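# Thread a bead onto the cord with two arms

## Task

Get at least one bead onto the cord, sitting well away from the cord's plastic end tips.

## Robot and tools

ROBOT. Two six-joint arms with parallel-jaw grippers, left_arm and right_arm, work over a table. In the scene frame the origin is at table-top height, midway between the nominal arm bases. +z is up, +x points out over the table, and left_arm is on the +y side. The arm names do not match image sides. Calibrated bases: left_arm at (-0.004, +0.381, 0) m, right_arm at (+0.038, -0.323, 0) m. Both are turned only slightly about z.

ROW LAYOUT. Every command row is one flat list of 14 numbers covering both arms. The first 7 are left_arm, the last 7 are right_arm. Within each arm the order is shoulder, elbow, waist, wrist pitch, wrist yaw, wrist roll, then gripper opening. The six joint values are absolute target angles in radians, in the same order as the Joint positions line. Stated ranges: shoulder 0.000 to 3.142, elbow 0.000 to 3.142, waist -2.618 to 3.054, wrist pitch -1.571 to 1.571, wrist yaw -1.571 to 1.571, wrist roll -2.094 to 2.094. Real ends may differ by up to 0.059 rad either way. A target more than 0.059 past an end, and farther out than the current angle, gets the call refused. A target past the real end is clipped, and the result may say "joint sent to its limit". Opening is an absolute command from -1 (closed) to +1 (fully open). A row always carries all 14 numbers. To keep an arm or gripper still, repeat its current "Joint targets" angles and its present opening; a 0 opening is a real command.

TOOLS.
- execute_actions(actions, cameras): actions is a list of actions. Each action is a table of up to 15 rows, one row per 1/30 s step. A short table holds its last row until 15 steps pass, so one action lasts 0.5 s. An empty list returns only the state and images. cameras picks the images: omitted, null or ["all"] means all, [] means none.
- move(target, speed, blend, opening_speed, blocking, cameras): steers all joints together along paths to absolute joint targets. target is one 14-number row, or a list of up to 15 rows visited in order within 10 s total. speed is in rad/s for the joint with farthest to go, from 0.01 to 12.57, default 0.5. It can be one number or one per target. blend (rad) rounds corners between listed targets; 0 means stop at each. opening_speed is the gripper rate per second on the -1..1 scale, at least 0.2. Use a low value when gripping something fragile. blocking=false returns after about 0.5 s while the move runs on; a new move then replaces it. Paths do not avoid obstacles or the other arm. Each move ends with a "move:" line. done means every joint is within 0.035 rad of its target. off_target means the arm is at rest but a joint is farther off, possibly from contact, friction or weight. Other endings are moving, held (a check withheld steps or the clearance check stopped the path) and fault. limits=held means steps were withheld.
- wait(seconds 0..10): let time pass while holding the last commands.
- stop(): brake a running move to rest.
- zoom_image(camera, region=[x0,y0,x1,y1]): enlarge part of that camera's latest image. The region is in pixels, at most 504x504.
- read_manual(section): licence texts only.
- finished_scene(scene): ends the scene for good. The bead must stay threaded without the robot touching it.

CAMERAS (each 896x504): cam_head_left, cam_head_right, cam_high, cam_low, cam_left_wrist, cam_right_wrist. Fixed cameras use the scene frame. A wrist camera's pose is given in its own arm's base frame, and its image may lag slightly while that arm moves.

RESULTS. end_effector_position (m) and end_effector_quat_wxyz are given in each arm's own base frame. The position is the point between the finger pads, about 1 cm short of the fingertips. The fingers point along the gripper +z axis and close along its y axis. Reported hand poses can be off by a few cm. Joint positions and Joint velocities list each arm's joints (rad, rad/s), then the pad gap (m; 0.094 when fully open). Joint targets shows the angles currently being driven toward. grip_measured is the finger opening on the command scale; with nothing held it reads slightly wide. Because it keeps following the command after contact, it gives no sign of touch. grip_effort_nm is the gripper motor effort (negative means closing) and is not a reliable contact signal. Joint torques include the arm's own weight, and the first three wrap at ±28 N m. "joint command not followed" means the clearance check changed some targets. MOTOR HOT appears at 75 °C. At 90 °C the arm folds up and idles for the rest of the scene, and at 100 °C it goes limp.

MOTION LIMITS. Each step, a joint's target is kept within 0.339 rad of its measured angle for shoulder, elbow and waist, and within 2.2 rad for the wrist joints. If targets would move the gripper more than 200 mm, they are scaled back. Far targets need several actions, and very small changes may not start.

GRIPPING. To hold something, command an opening somewhat below its width; the grip presses at full force (about 50-64 N per pad). To release, command well above grip_measured. Close slowly on soft parts.

AVOID. Do not drop anything or knock it off the table. Do not release parts while they are moving. Avoid fast impacts, hard pushes, and pressing or gripping between the two arms, which can fail the scene. Do not hold loads or stretch the arms out for long, since the motors overheat. Loose objects may occasionally be nudged. Scene 1 is practice and can be skipped with finished_scene; scene 2 counts.

Each tool is called after "Emit:" as name(argument=value, ...), one argument or row to a line, values as JSON.

## Session

Emit:
execute_actions(
  actions=[],
)

Scene clock: 0.00 s.
left_arm: end_effector_position=(+0.4037, +0.0121, +0.1102) grip_measured=+1.000 grip_effort_nm=n/a end_effector_quat_wxyz=(+0.590, -0.022, +0.806, +0.037) | right_arm: end_effector_position=(+0.4107, -0.0136, +0.1308) grip_measured=+1.000 grip_effort_nm=n/a end_effector_quat_wxyz=(+0.636, +0.016, +0.771, -0.041)
Joint names: [shoulder, elbow, waist, wrist pitch, wrist yaw, wrist roll]
Joint positions: left_arm=[1.534 0.395 -0.018 0.833 -0.104 0.002 0.094] | right_arm=[1.572 0.383 0.002 0.999 0.086 -0.027 0.094]
Joint velocities: within noise
Joint torques (N m): no reading
Heat: left arm: 31 °C; right arm: 33 °C.
Joint targets: left_arm=[1.523 0.406 -0.018 0.843 -0.105 0.001] | right_arm=[1.561 0.393 0.002 1.008 0.087 -0.027]
Tool commands: left_gripper/opening=+1.0 right_gripper/opening=+1.0
camera_calibration:
cam_left_wrist: T_world_to_cam=[[0.0385987, -0.987031, -0.155819, 0.0179727], [-0.870684, 0.0432949, -0.489933, 0.430825], [0.490326, 0.15458, -0.857721, 0.00785137], [0, 0, 0, 1]] pos_world=[0.370569, -0.00212655, 0.22061]
cam_right_wrist: T_world_to_cam=[[-0.0964662, -0.993725, -0.0566169, 0.0354012], [-0.795915, 0.11117, -0.595113, 0.431394], [0.597673, -0.012346, -0.801645, -0.0248206], [0, 0, 0, 1]] pos_world=[0.361603, -0.0130855, 0.238835]

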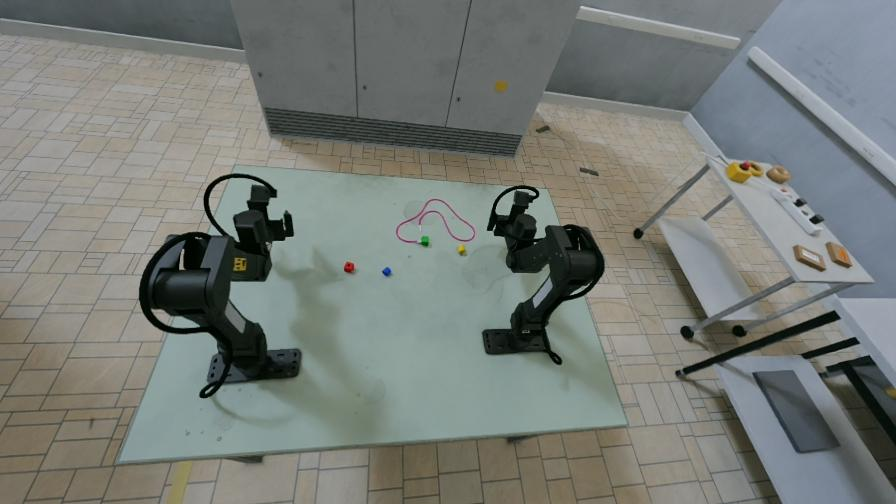

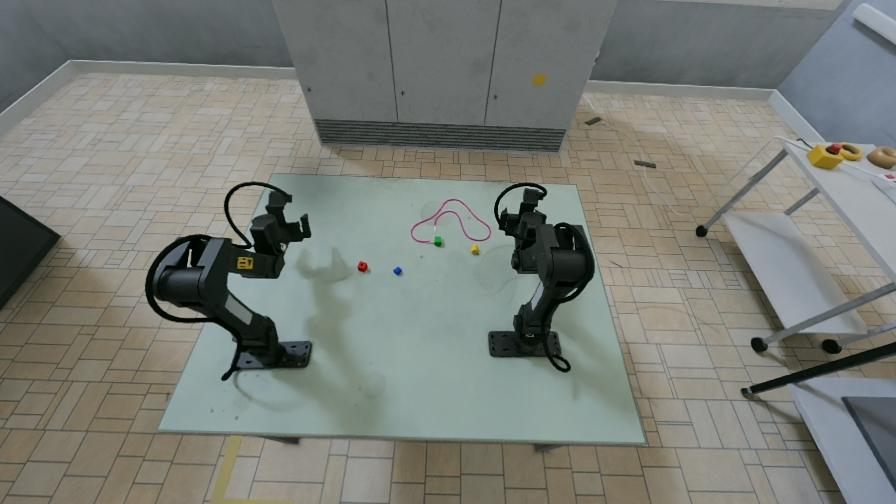

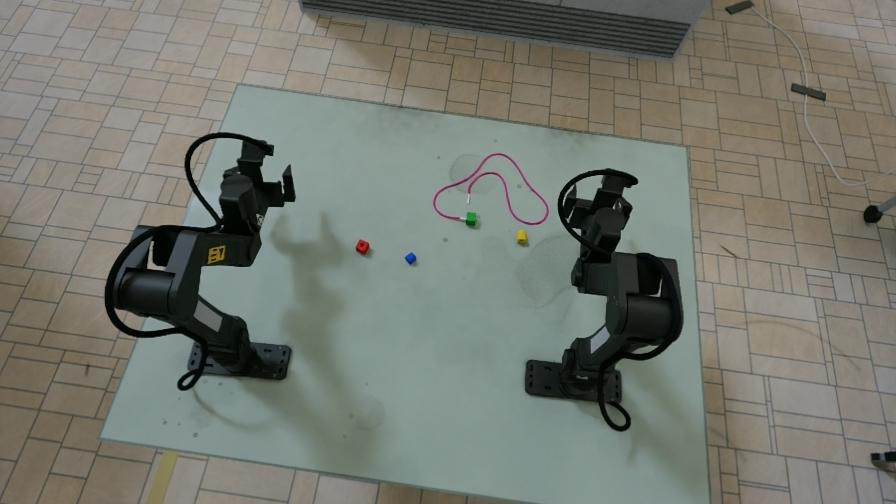

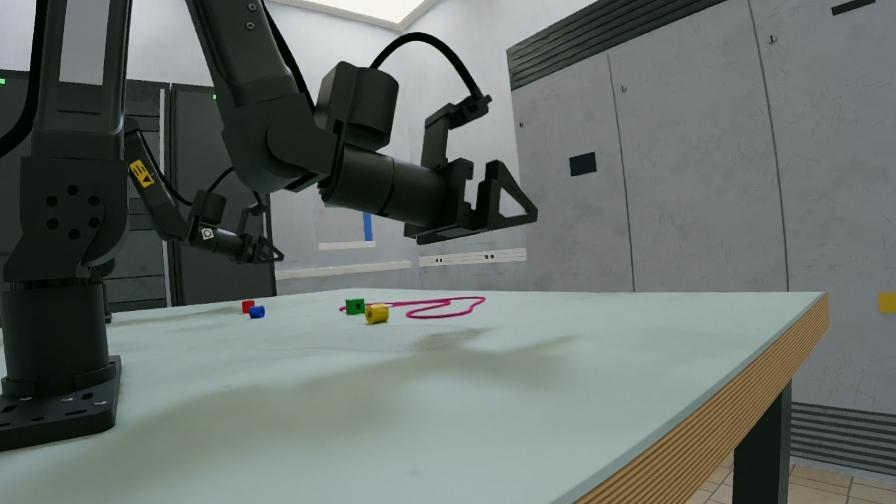

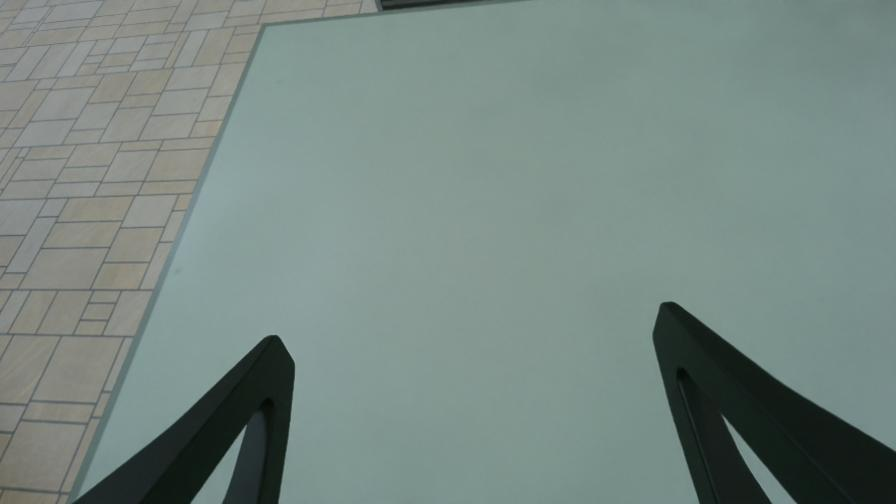

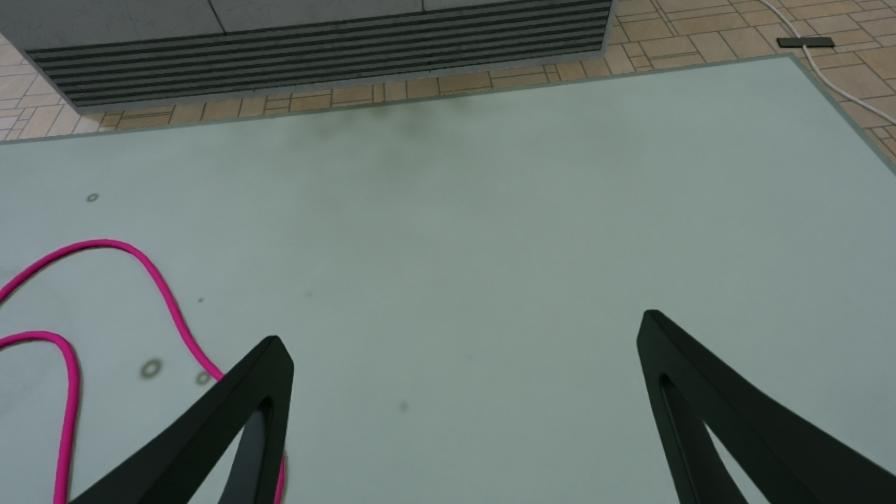

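Emit:
zoom_image(
  camera="cam_high",
  region=[420, 140, 570, 260],
)

Emit:
zoom_image(
  camera="cam_low",
  region=[330, 285, 430, 335],
)

Scaled by 3.360 (camera's finer frame: 1280x720).

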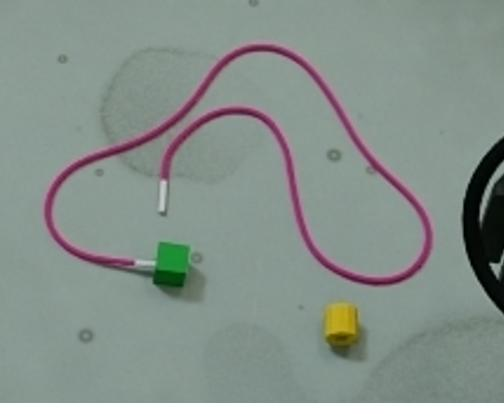

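Scaled by 5.040 (camera's finer frame: 1280x720).

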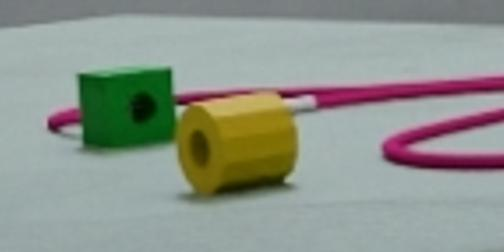

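Emit:
move(
  target=[
    [1.523, 0.406, -0.018, 0.843, -0.105, 0.001, 1.0, 1.9, 1.7, 0.35, -0.6, 0.0, -0.5, -0.3],
    [1.523, 0.406, -0.018, 0.843, -0.105, 0.001, 1.0, 2.450, 2.328, 0.710, -1.443, 0.0, -0.879, -0.3],
  ],
  speed=1.2,
  blend=0.2,
  cameras=["cam_low", "cam_right_wrist"],
)

Emit:
zoom_image(
  camera="cam_right_wrist",
  region=[250, 40, 650, 440],
)

Scene clock: 42.63 s.
left_arm: end_effector_position=(+0.4032, +0.0122, +0.1087) grip_measured=+1.000 grip_effort_nm=0.002 end_effector_quat_wxyz=(+0.588, -0.022, +0.808, +0.037) | right_arm: end_effector_position=(+0.3550, +0.3089, +0.0634) grip_measured=-0.297 grip_effort_nm=-0.173 end_effector_quat_wxyz=(+0.004, +0.714, -0.701, +0.004)
Joint positions: left_arm=[1.534 0.395 -0.018 0.826 -0.104 0.002 0.094] | right_arm=[2.439 2.288 0.717 -1.427 0.008 -0.872 0.033]
Joint torques (N m): left_arm=[-5.91 5.68 0.03 1.68 -0.04 -0.02] | right_arm=[-12.31 8.99 -0.61 -0.14 -0.09 -0.03]
Heat: left arm: 32 °C; right arm: 34 °C.
Joint targets: left_arm=[1.523 0.406 -0.018 0.843 -0.105 0.001] | right_arm=[2.450 2.328 0.710 -1.443 0.000 -0.879]
move: off_target (right_arm); right_arm: the elbow is farthest, 0.040 rad from its target
cam_right_wrist: T_world_to_cam=[[0.996591, -0.0824948, 0.000886414, -0.326515], [-0.0607616, -0.726687, 0.684277, 0.227792], [-0.0558051, -0.681998, -0.729222, 0.392652], [0, 0, 0, 1]] pos_world=[0.361155, 0.406385, 0.130747]

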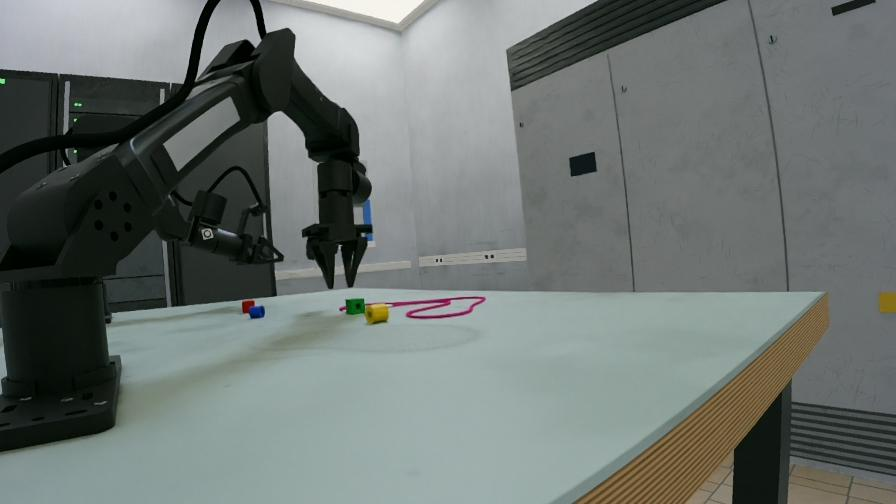

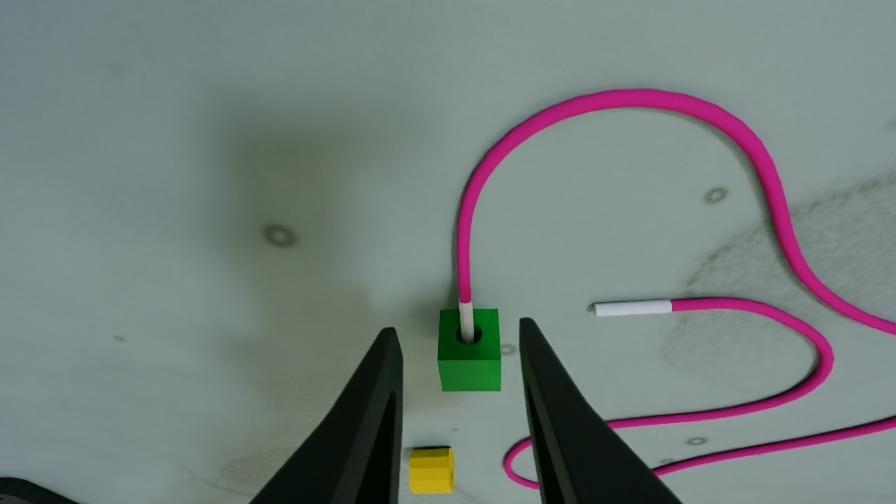

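Scaled by 1.260 (camera's finer frame: 1280x720).

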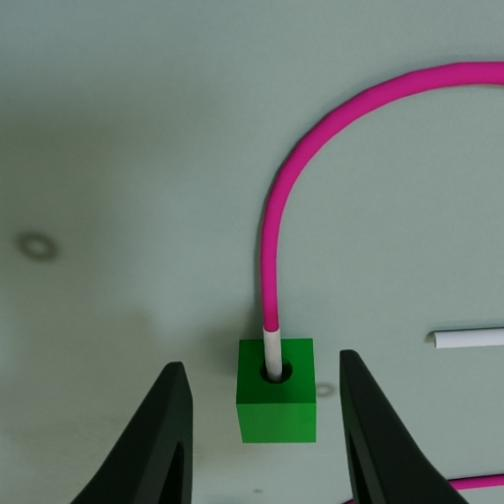

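Emit:
move(
  target=[1.523, 0.406, -0.018, 0.843, -0.105, 0.001, 1.0, 2.450, 2.124, 0.699, -1.268, 0.0, -0.858, -0.4],
  speed=0.3,
  cameras=["cam_low", "cam_right_wrist"],
)

Emit:
zoom_image(
  camera="cam_right_wrist",
  region=[330, 200, 600, 500],
)

Emit:
zoom_image(
  camera="cam_low",
  region=[310, 270, 410, 340],
)

Scene clock: 69.53 s.
left_arm: end_effector_position=(+0.4032, +0.0122, +0.1087) grip_measured=+1.000 grip_effort_nm=0.002 end_effector_quat_wxyz=(+0.588, -0.022, +0.808, +0.037) | right_arm: end_effector_position=(+0.3550, +0.3037, +0.0265) grip_measured=-0.397 grip_effort_nm=-0.164 end_effector_quat_wxyz=(+0.012, +0.707, -0.707, +0.003)
Joint positions: left_arm=[1.534 0.395 -0.018 0.826 -0.104 0.002 0.094] | right_arm=[2.439 2.141 0.709 -1.297 0.008 -0.862 0.028]
Joint torques (N m): left_arm=[-5.91 5.7 0.05 1.68 -0.04 -0.03] | right_arm=[-12.44 4.57 -0.84 0.23 -0.09 0.05]
Heat: left arm: 31 °C; right arm: 36 °C.
Joint targets: left_arm=[1.523 0.406 -0.018 0.843 -0.105 0.001] | right_arm=[2.450 2.124 0.699 -1.268 0.000 -0.858]
move: done
cam_right_wrist: T_world_to_cam=[[0.994824, -0.101108, -0.0100726, -0.320269], [-0.0659815, -0.718213, 0.692688, 0.248346], [-0.0772707, -0.688438, -0.721167, 0.371586], [0, 0, 0, 1]] pos_world=[0.36371, 0.401797, 0.0927235]

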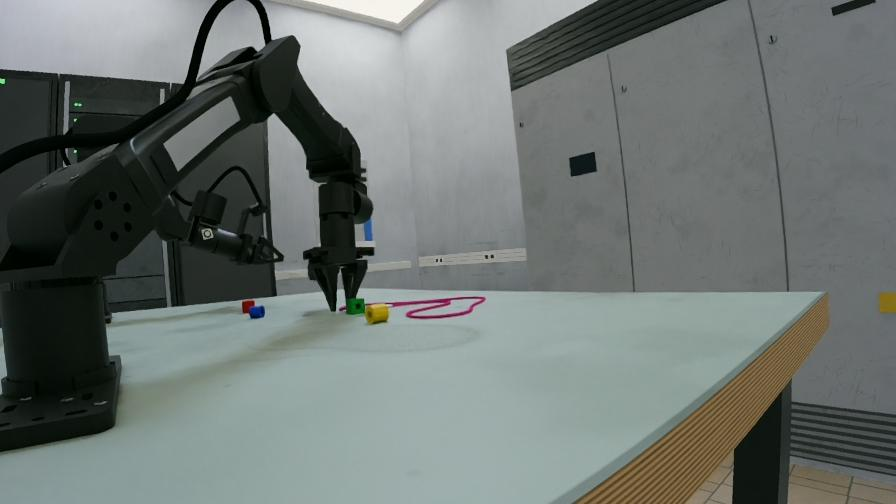

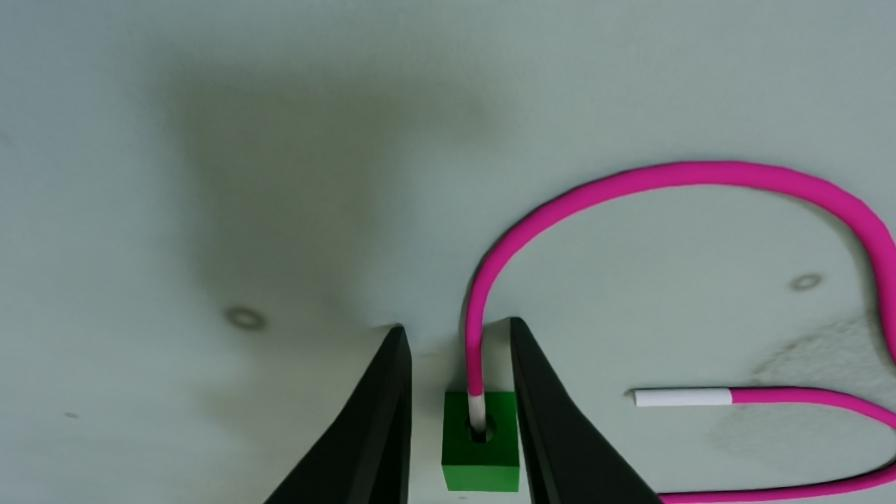

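Scaled by 1.680 (camera's finer frame: 1280x720).

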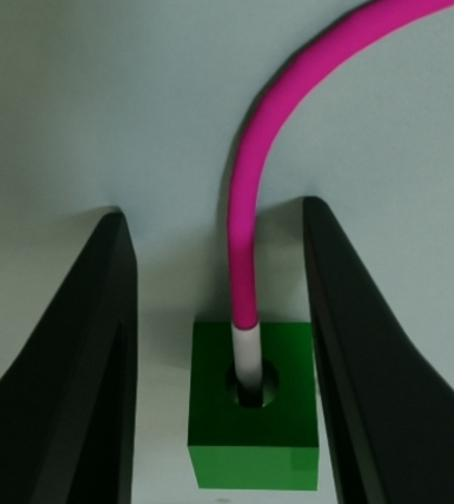

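Scaled by 5.040 (camera's finer frame: 1280x720).

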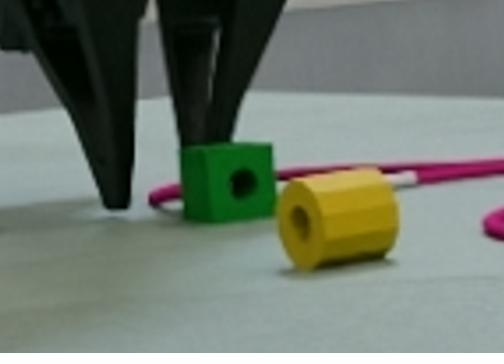

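Emit:
move(
  target=[
    [1.523, 0.406, -0.018, 0.843, -0.105, 0.001, 1.0, 2.450, 2.124, 0.694, -1.256, 0.0, -0.872, -0.4],
    [1.523, 0.406, -0.018, 0.843, -0.105, 0.001, 1.0, 2.450, 2.124, 0.694, -1.256, 0.0, -0.872, -0.95],
    [1.523, 0.406, -0.018, 0.843, -0.105, 0.001, 1.0, 2.440, 2.210, 0.694, -1.335, 0.0, -0.872, -0.95],
    [1.523, 0.406, -0.018, 0.843, -0.105, 0.001, 1.0, 2.403, 2.153, 0.694, -1.296, 0.0, -0.876, -0.95],
    [1.523, 0.406, -0.018, 0.843, -0.105, 0.001, 1.0, 2.308, 1.987, 0.650, -1.218, 0.0, -0.922, -0.95],
  ],
  speed=[0.2, 0.3, 0.3, 0.3, 0.25],
  opening_speed=0.7,
  cameras=["cam_low", "cam_right_wrist", "cam_high"],
)

Emit:
zoom_image(
  camera="cam_low",
  region=[310, 270, 410, 340],
)

Emit:
zoom_image(
  camera="cam_high",
  region=[430, 170, 550, 260],
)

Scene clock: 110.57 s.
left_arm: end_effector_position=(+0.4032, +0.0122, +0.1087) grip_measured=+1.000 grip_effort_nm=0.002 end_effector_quat_wxyz=(+0.588, -0.022, +0.808, +0.037) | right_arm: end_effector_position=(+0.3574, +0.2750, +0.0257) grip_measured=-0.947 grip_effort_nm=-1.057 end_effector_quat_wxyz=(+0.015, +0.707, -0.707, +0.002)
Joint positions: left_arm=[1.534 0.395 -0.018 0.826 -0.104 0.002 0.094] | right_arm=[2.363 2.003 0.656 -1.24 0.007 -0.914 0.002]
Joint torques (N m): left_arm=[-5.91 5.67 0.03 1.68 -0.04 -0.03] | right_arm=[-17.03 4.62 -0.61 0.12 -0.09 -0.06]
Heat: left arm: 31 °C; right arm: 37 °C.
Joint targets: left_arm=[1.523 0.406 -0.018 0.843 -0.105 0.001] | right_arm=[2.308 1.987 0.650 -1.218 0.000 -0.922]
move: off_target (right_arm); target 2's new numbers were sent with right_arm's wrist pitch 0.037 rad from that target; right_arm: the shoulder is farthest, 0.055 rad from its target
cam_right_wrist: T_world_to_cam=[[0.994779, -0.100802, -0.0159437, -0.325533], [-0.0615376, -0.717101, 0.694248, 0.226506], [-0.0814148, -0.689642, -0.71956, 0.353211], [0, 0, 0, 1]] pos_world=[0.366528, 0.373202, 0.0917151]
Images, in order (width x height): cam_high 896x504, cam_low 896x504, cam_right_wrist 896x504.

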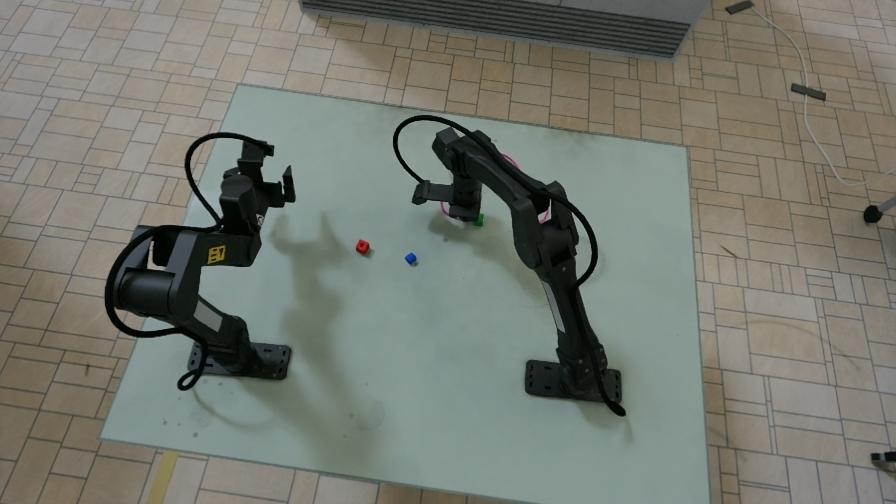

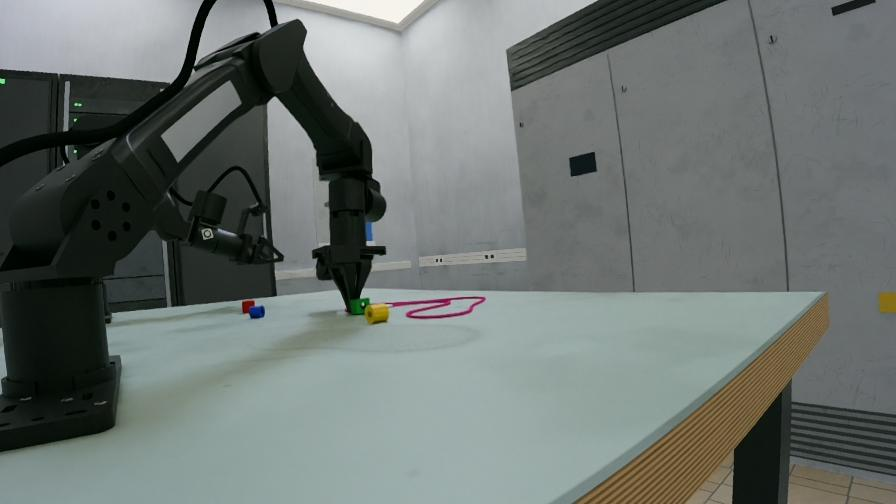

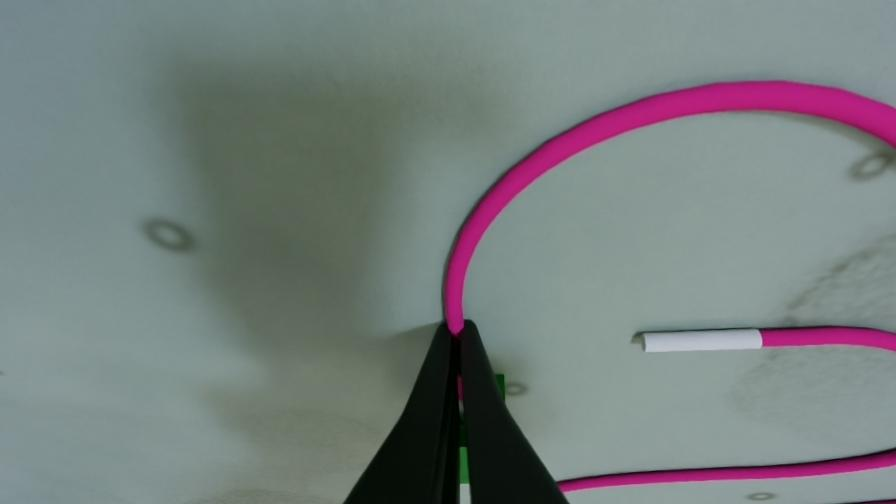

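Scaled by 5.040 (camera's finer frame: 1280x720).

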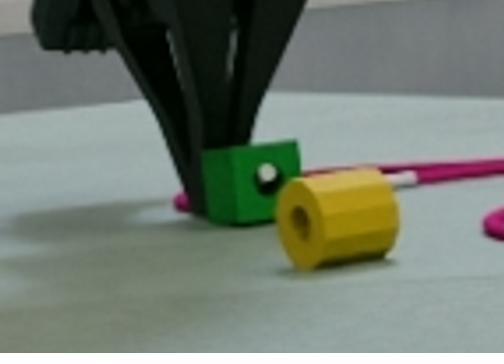

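Scaled by 4.200 (camera's finer frame: 1280x720).

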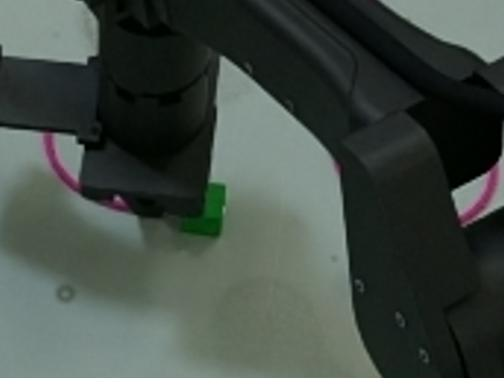

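Emit:
move(
  target=[
    [1.523, 0.406, -0.018, 0.843, -0.105, 0.001, 1.0, 2.292, 1.987, 0.650, -1.218, 0.0, -0.922, -0.95],
    [1.523, 0.406, -0.018, 0.843, -0.105, 0.001, 1.0, 2.248, 1.912, 0.620, -1.192, 0.0, -0.954, -0.95],
  ],
  speed=[0.2, 0.25],
  cameras=["cam_low", "cam_right_wrist", "cam_high"],
)

Emit:
zoom_image(
  camera="cam_low",
  region=[310, 270, 410, 340],
)

Emit:
zoom_image(
  camera="cam_high",
  region=[430, 170, 550, 260],
)

Scene clock: 134.10 s.
left_arm: end_effector_position=(+0.4032, +0.0122, +0.1087) grip_measured=+1.000 grip_effort_nm=-0.002 end_effector_quat_wxyz=(+0.588, -0.022, +0.808, +0.037) | right_arm: end_effector_position=(+0.3588, +0.2576, +0.0323) grip_measured=-0.947 grip_effort_nm=-1.057 end_effector_quat_wxyz=(+0.010, +0.707, -0.707, +0.002)
Joint positions: left_arm=[1.534 0.395 -0.018 0.826 -0.104 0.002 0.094] | right_arm=[2.304 1.928 0.623 -1.214 0.007 -0.946 0.002]
Joint torques (N m): left_arm=[-5.91 5.67 0.02 1.68 -0.04 -0.02] | right_arm=[-16.76 4.67 -0.32 0.16 -0.09 -0.08]
Heat: left arm: 31 °C; right arm: 47 °C.
Joint targets: left_arm=[1.523 0.406 -0.018 0.843 -0.105 0.001] | right_arm=[2.248 1.912 0.620 -1.192 0.000 -0.954]
move: off_target (right_arm); right_arm: the shoulder is farthest, 0.056 rad from its target
cam_right_wrist: T_world_to_cam=[[0.994752, -0.101897, -0.0092467, -0.328461], [-0.067497, -0.721462, 0.689156, 0.21295], [-0.0768944, -0.684915, -0.724554, 0.343277], [0, 0, 0, 1]] pos_world=[0.367507, 0.355282, 0.0989297]
Images, in order (width x height): cam_high 896x504, cam_low 896x504, cam_right_wrist 896x504.

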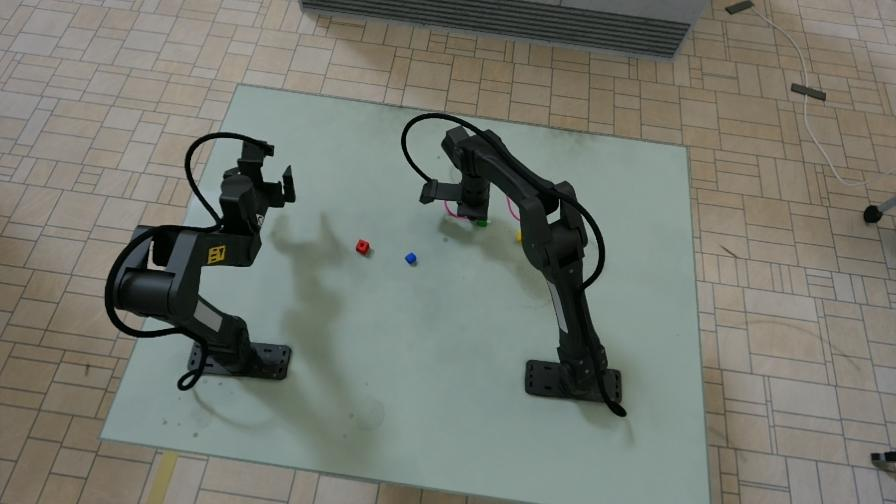

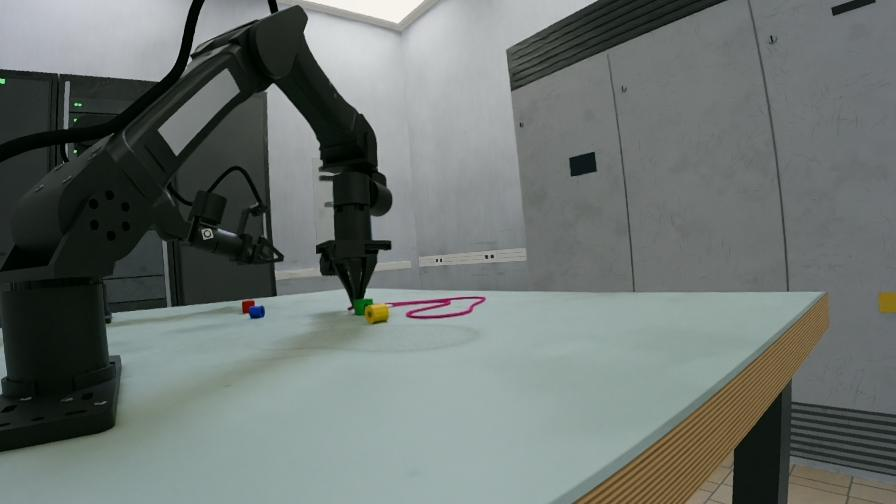

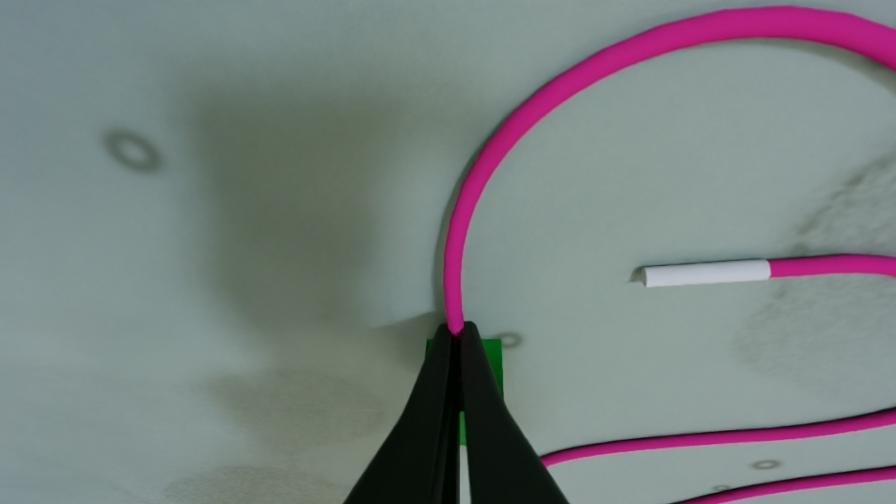

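Scaled by 5.040 (camera's finer frame: 1280x720).

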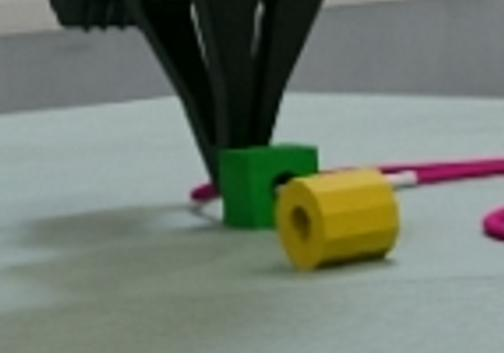

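Scaled by 4.200 (camera's finer frame: 1280x720).

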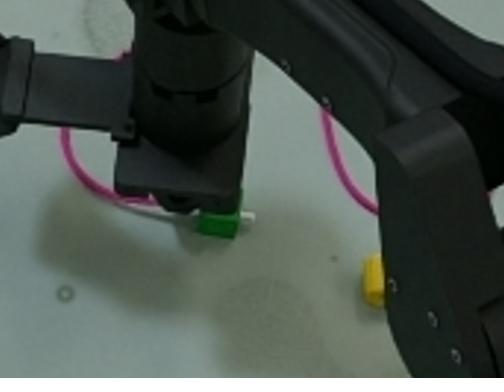

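Emit:
move(
  target=[
    [1.523, 0.406, -0.018, 0.843, -0.105, 0.001, 1.0, 2.248, 1.912, 0.620, -1.192, 0.0, -0.954, -0.35],
    [1.523, 0.406, -0.018, 0.843, -0.105, 0.001, 1.0, 2.231, 2.030, 0.620, -1.306, 0.0, -0.954, -0.35],
    [1.523, 0.406, -0.018, 0.843, -0.105, 0.001, 1.0, 2.419, 2.256, 0.680, -1.413, 0.0, -0.766, -0.35],
    [1.523, 0.406, -0.018, 0.843, -0.105, 0.001, 1.0, 2.422, 2.070, 0.680, -1.237, 0.0, -0.766, -0.35],
  ],
  speed=[0.3, 0.4, 0.5, 0.4],
  opening_speed=0.7,
  cameras=["cam_low", "cam_right_wrist"],
)

Emit:
zoom_image(
  camera="cam_right_wrist",
  region=[330, 200, 600, 500],
)

Emit:
zoom_image(
  camera="cam_low",
  region=[310, 270, 410, 340],
)

Scene clock: 176.83 s.
left_arm: end_effector_position=(+0.4032, +0.0122, +0.1087) grip_measured=+1.000 grip_effort_nm=-0.002 end_effector_quat_wxyz=(+0.588, -0.022, +0.808, +0.037) | right_arm: end_effector_position=(+0.3592, +0.2899, +0.0261) grip_measured=-0.353 grip_effort_nm=0.120 end_effector_quat_wxyz=(-0.013, -0.663, +0.749, -0.003)
Joint positions: left_arm=[1.534 0.395 -0.018 0.826 -0.104 0.002 0.094] | right_arm=[2.411 2.09 0.68 -1.275 0.007 -0.769 0.03]
Joint torques (N m): left_arm=[-5.93 5.67 0.02 1.68 -0.04 -0.03] | right_arm=[-12.11 4.41 -0.01 0.34 -0.08 0.04]
Heat: left arm: 30 °C; right arm: 42 °C.
Joint targets: left_arm=[1.523 0.406 -0.018 0.843 -0.105 0.001] | right_arm=[2.422 2.070 0.680 -1.237 0.000 -0.766]
move: off_target (right_arm); right_arm: the wrist pitch is farthest, 0.038 rad from its target
cam_right_wrist: T_world_to_cam=[[0.975195, -0.221136, -0.00969247, -0.283995], [-0.152645, -0.703575, 0.694033, 0.265791], [-0.160295, -0.675338, -0.719878, 0.388041], [0, 0, 0, 1]] pos_world=[0.379723, 0.386261, 0.0921218]

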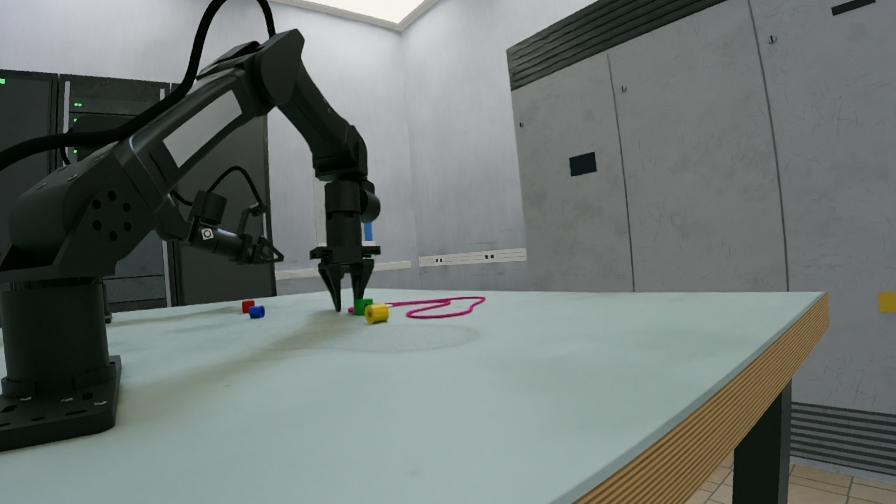

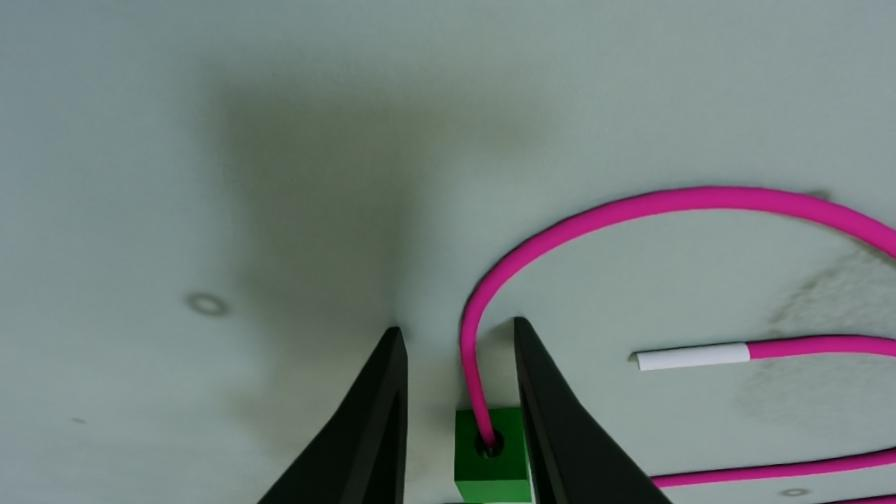

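Scaled by 1.680 (camera's finer frame: 1280x720).

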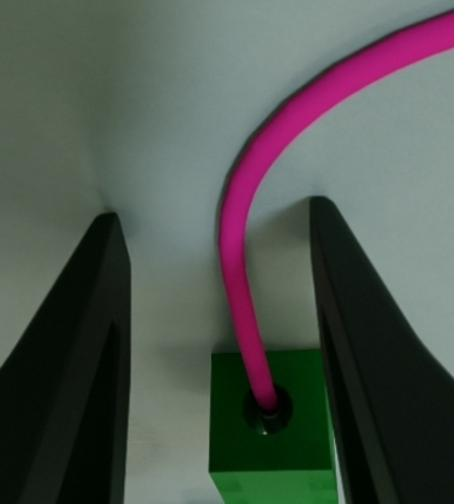

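Scaled by 5.040 (camera's finer frame: 1280x720).

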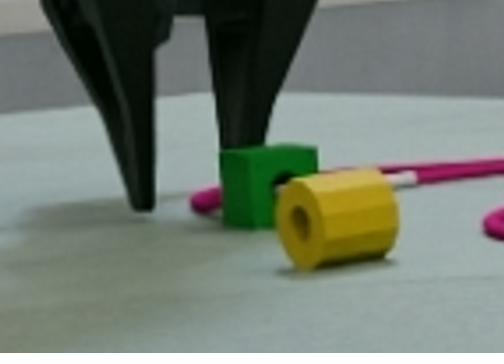

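Emit:
move(
  target=[
    [1.523, 0.406, -0.018, 0.843, -0.105, 0.001, 1.0, 2.422, 2.070, 0.680, -1.237, 0.0, -0.766, -0.95],
    [1.523, 0.406, -0.018, 0.843, -0.105, 0.001, 1.0, 2.362, 2.157, 0.680, -1.322, 0.0, -0.772, -0.95],
    [1.523, 0.406, -0.018, 0.843, -0.105, 0.001, 1.0, 2.359, 2.103, 0.673, -1.284, 0.0, -0.776, -0.95],
    [1.523, 0.406, -0.018, 0.843, -0.105, 0.001, 1.0, 2.247, 1.912, 0.620, -1.192, 0.0, -0.862, -0.95],
  ],
  speed=[0.3, 0.3, 0.3, 0.3],
  opening_speed=0.7,
  cameras=["cam_low", "cam_right_wrist", "cam_high"],
)

Emit:
zoom_image(
  camera="cam_high",
  region=[430, 170, 550, 260],
)

Emit:
zoom_image(
  camera="cam_low",
  region=[310, 270, 410, 340],
)

Scene clock: 199.47 s.
left_arm: end_effector_position=(+0.4032, +0.0122, +0.1087) grip_measured=+1.000 grip_effort_nm=-0.002 end_effector_quat_wxyz=(+0.588, -0.022, +0.808, +0.037) | right_arm: end_effector_position=(+0.3590, +0.2574, +0.0329) grip_measured=-0.949 grip_effort_nm=-1.033 end_effector_quat_wxyz=(-0.010, -0.674, +0.739, -0.004)
Joint positions: left_arm=[1.534 0.395 -0.018 0.826 -0.104 0.002 0.094] | right_arm=[2.302 1.928 0.624 -1.214 0.01 -0.854 0.002]
Joint torques (N m): left_arm=[-5.94 5.67 0.03 1.68 -0.05 -0.02] | right_arm=[-16.64 4.67 -0.31 0.18 -0.1 -0.05]
Heat: left arm: 30 °C; right arm: 40 °C.
Joint targets: left_arm=[1.523 0.406 -0.018 0.843 -0.105 0.001] | right_arm=[2.247 1.912 0.620 -1.192 0.000 -0.862]
move: off_target (right_arm); right_arm: the shoulder is farthest, 0.055 rad from its target
cam_right_wrist: T_world_to_cam=[[0.981395, -0.191945, -0.00455939, -0.30086], [-0.135652, -0.709989, 0.691024, 0.233801], [-0.135876, -0.677549, -0.722817, 0.362837], [0, 0, 0, 1]] pos_world=[0.376279, 0.354087, 0.0993315]
Images, in order (width x height): cam_high 896x504, cam_low 896x504, cam_right_wrist 896x504.

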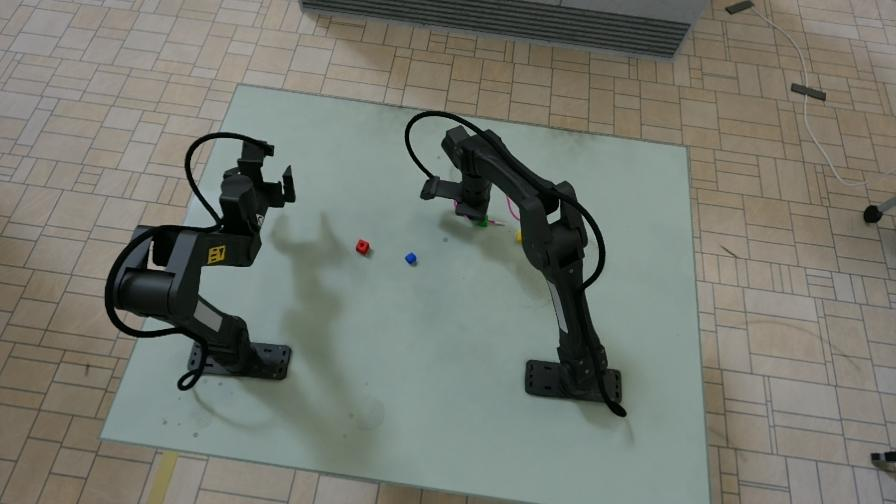

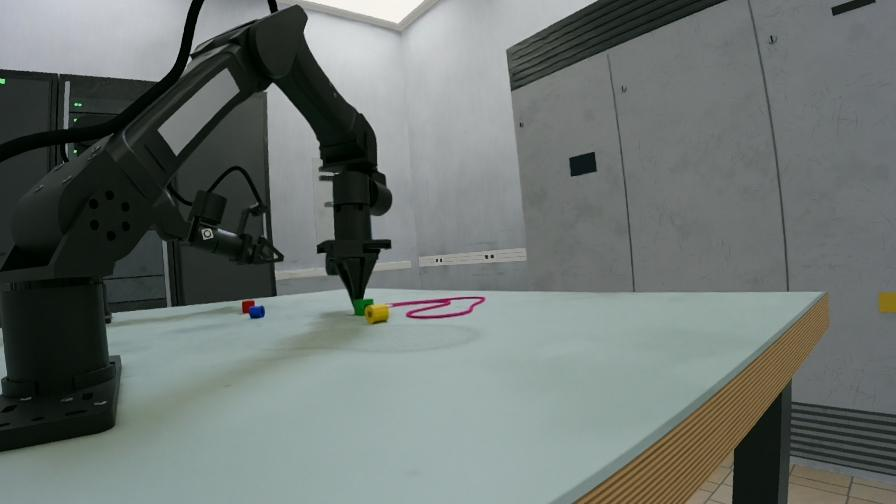

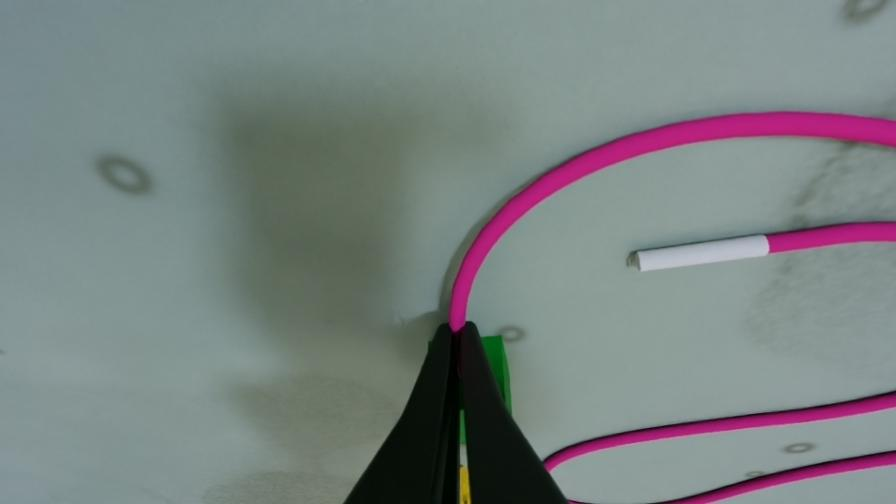

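Scaled by 4.200 (camera's finer frame: 1280x720).

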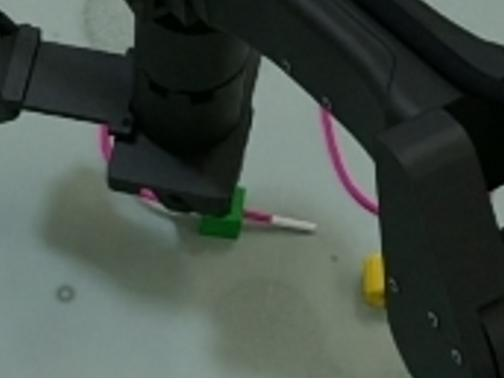

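Scaled by 5.040 (camera's finer frame: 1280x720).

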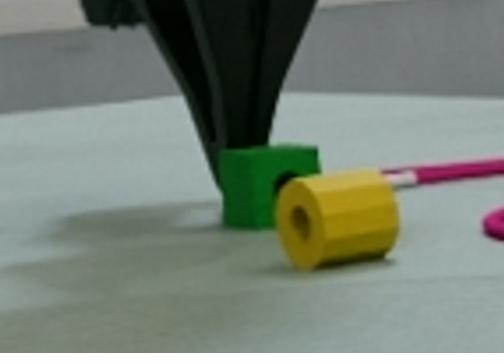

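Emit:
move(
  target=[
    [1.523, 0.406, -0.018, 0.843, -0.105, 0.001, 1.0, 2.247, 1.912, 0.620, -1.192, 0.0, -0.862, -0.4],
    [1.523, 0.406, -0.018, 0.843, -0.105, 0.001, 1.0, 2.236, 2.048, 0.620, -1.325, 0.0, -0.862, -0.4],
    [1.523, 0.406, -0.018, 0.843, -0.105, 0.001, 1.0, 2.094, 1.756, 0.496, -1.192, 0.0, -1.022, -0.4],
    [1.523, 0.406, -0.018, 0.843, -0.105, 0.001, 1.0, 2.183, 1.6575, 0.496, -1.064, 0.0, -1.022, -0.4],
  ],
  speed=[0.3, 0.4, 0.4, 0.3],
  opening_speed=0.7,
  cameras=["cam_low", "cam_right_wrist"],
)

Emit:
zoom_image(
  camera="cam_right_wrist",
  region=[330, 200, 600, 500],
)

Emit:
zoom_image(
  camera="cam_low",
  region=[310, 270, 410, 340],
)

Scene clock: 258.23 s.
left_arm: end_effector_position=(+0.4032, +0.0122, +0.1087) grip_measured=+1.000 grip_effort_nm=0.002 end_effector_quat_wxyz=(+0.588, -0.022, +0.808, +0.037) | right_arm: end_effector_position=(+0.3579, +0.1946, +0.0240) grip_measured=-0.403 grip_effort_nm=0.120 end_effector_quat_wxyz=(+0.011, +0.687, -0.727, +0.002)
Joint positions: left_arm=[1.534 0.395 -0.018 0.826 -0.104 0.002 0.094] | right_arm=[2.17 1.672 0.5 -1.094 0.01 -1.015 0.028]
Joint torques (N m): left_arm=[-5.91 5.68 0.03 1.68 -0.04 -0.02] | right_arm=[-10.11 4.63 -0.35 0.27 -0.11 -0.05]
Heat: left arm: 31 °C; right arm: 52 °C.
Joint targets: left_arm=[1.523 0.406 -0.018 0.843 -0.105 0.001] | right_arm=[2.183 1.657 0.496 -1.064 0.000 -1.022]
move: done
cam_right_wrist: T_world_to_cam=[[0.987661, -0.156298, -0.00981285, -0.320973], [-0.106202, -0.714513, 0.691514, 0.185568], [-0.115094, -0.68194, -0.722296, 0.307074], [0, 0, 0, 1]] pos_world=[0.372062, 0.291829, 0.0903255]

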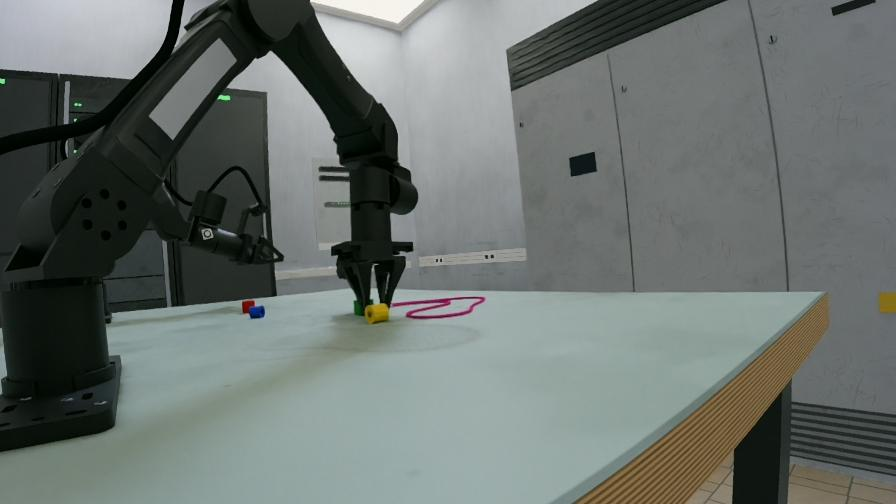

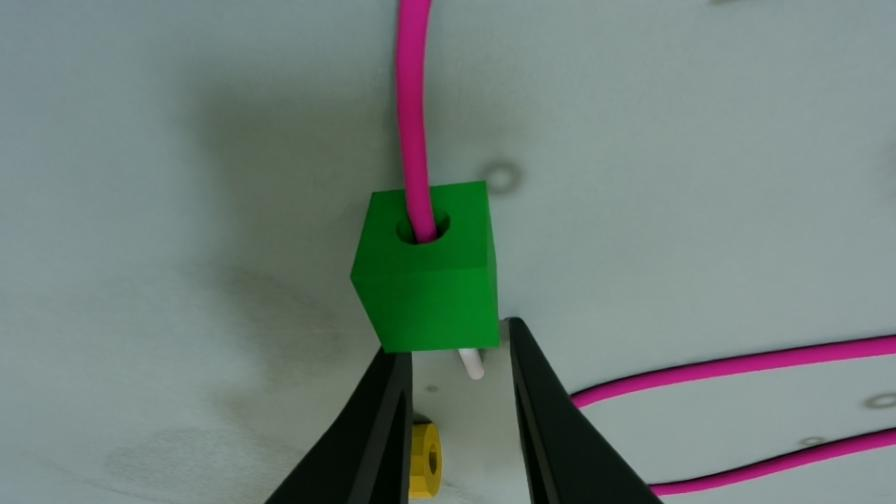

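Scaled by 1.680 (camera's finer frame: 1280x720).

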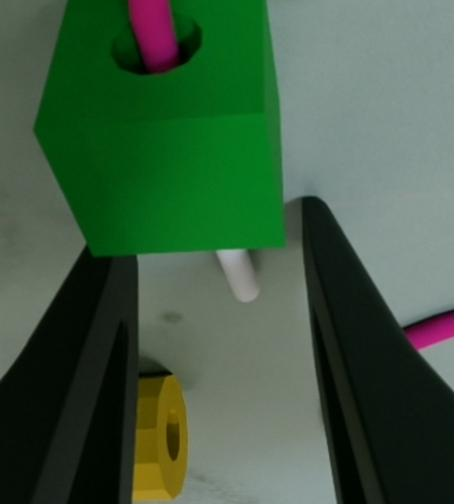

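Scaled by 5.040 (camera's finer frame: 1280x720).

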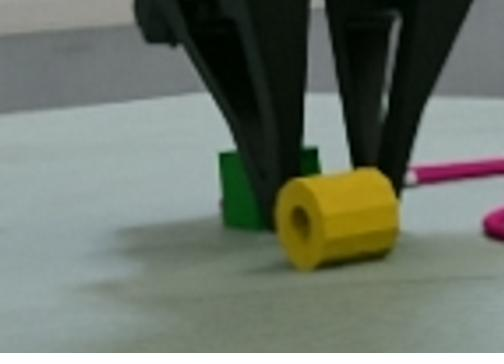

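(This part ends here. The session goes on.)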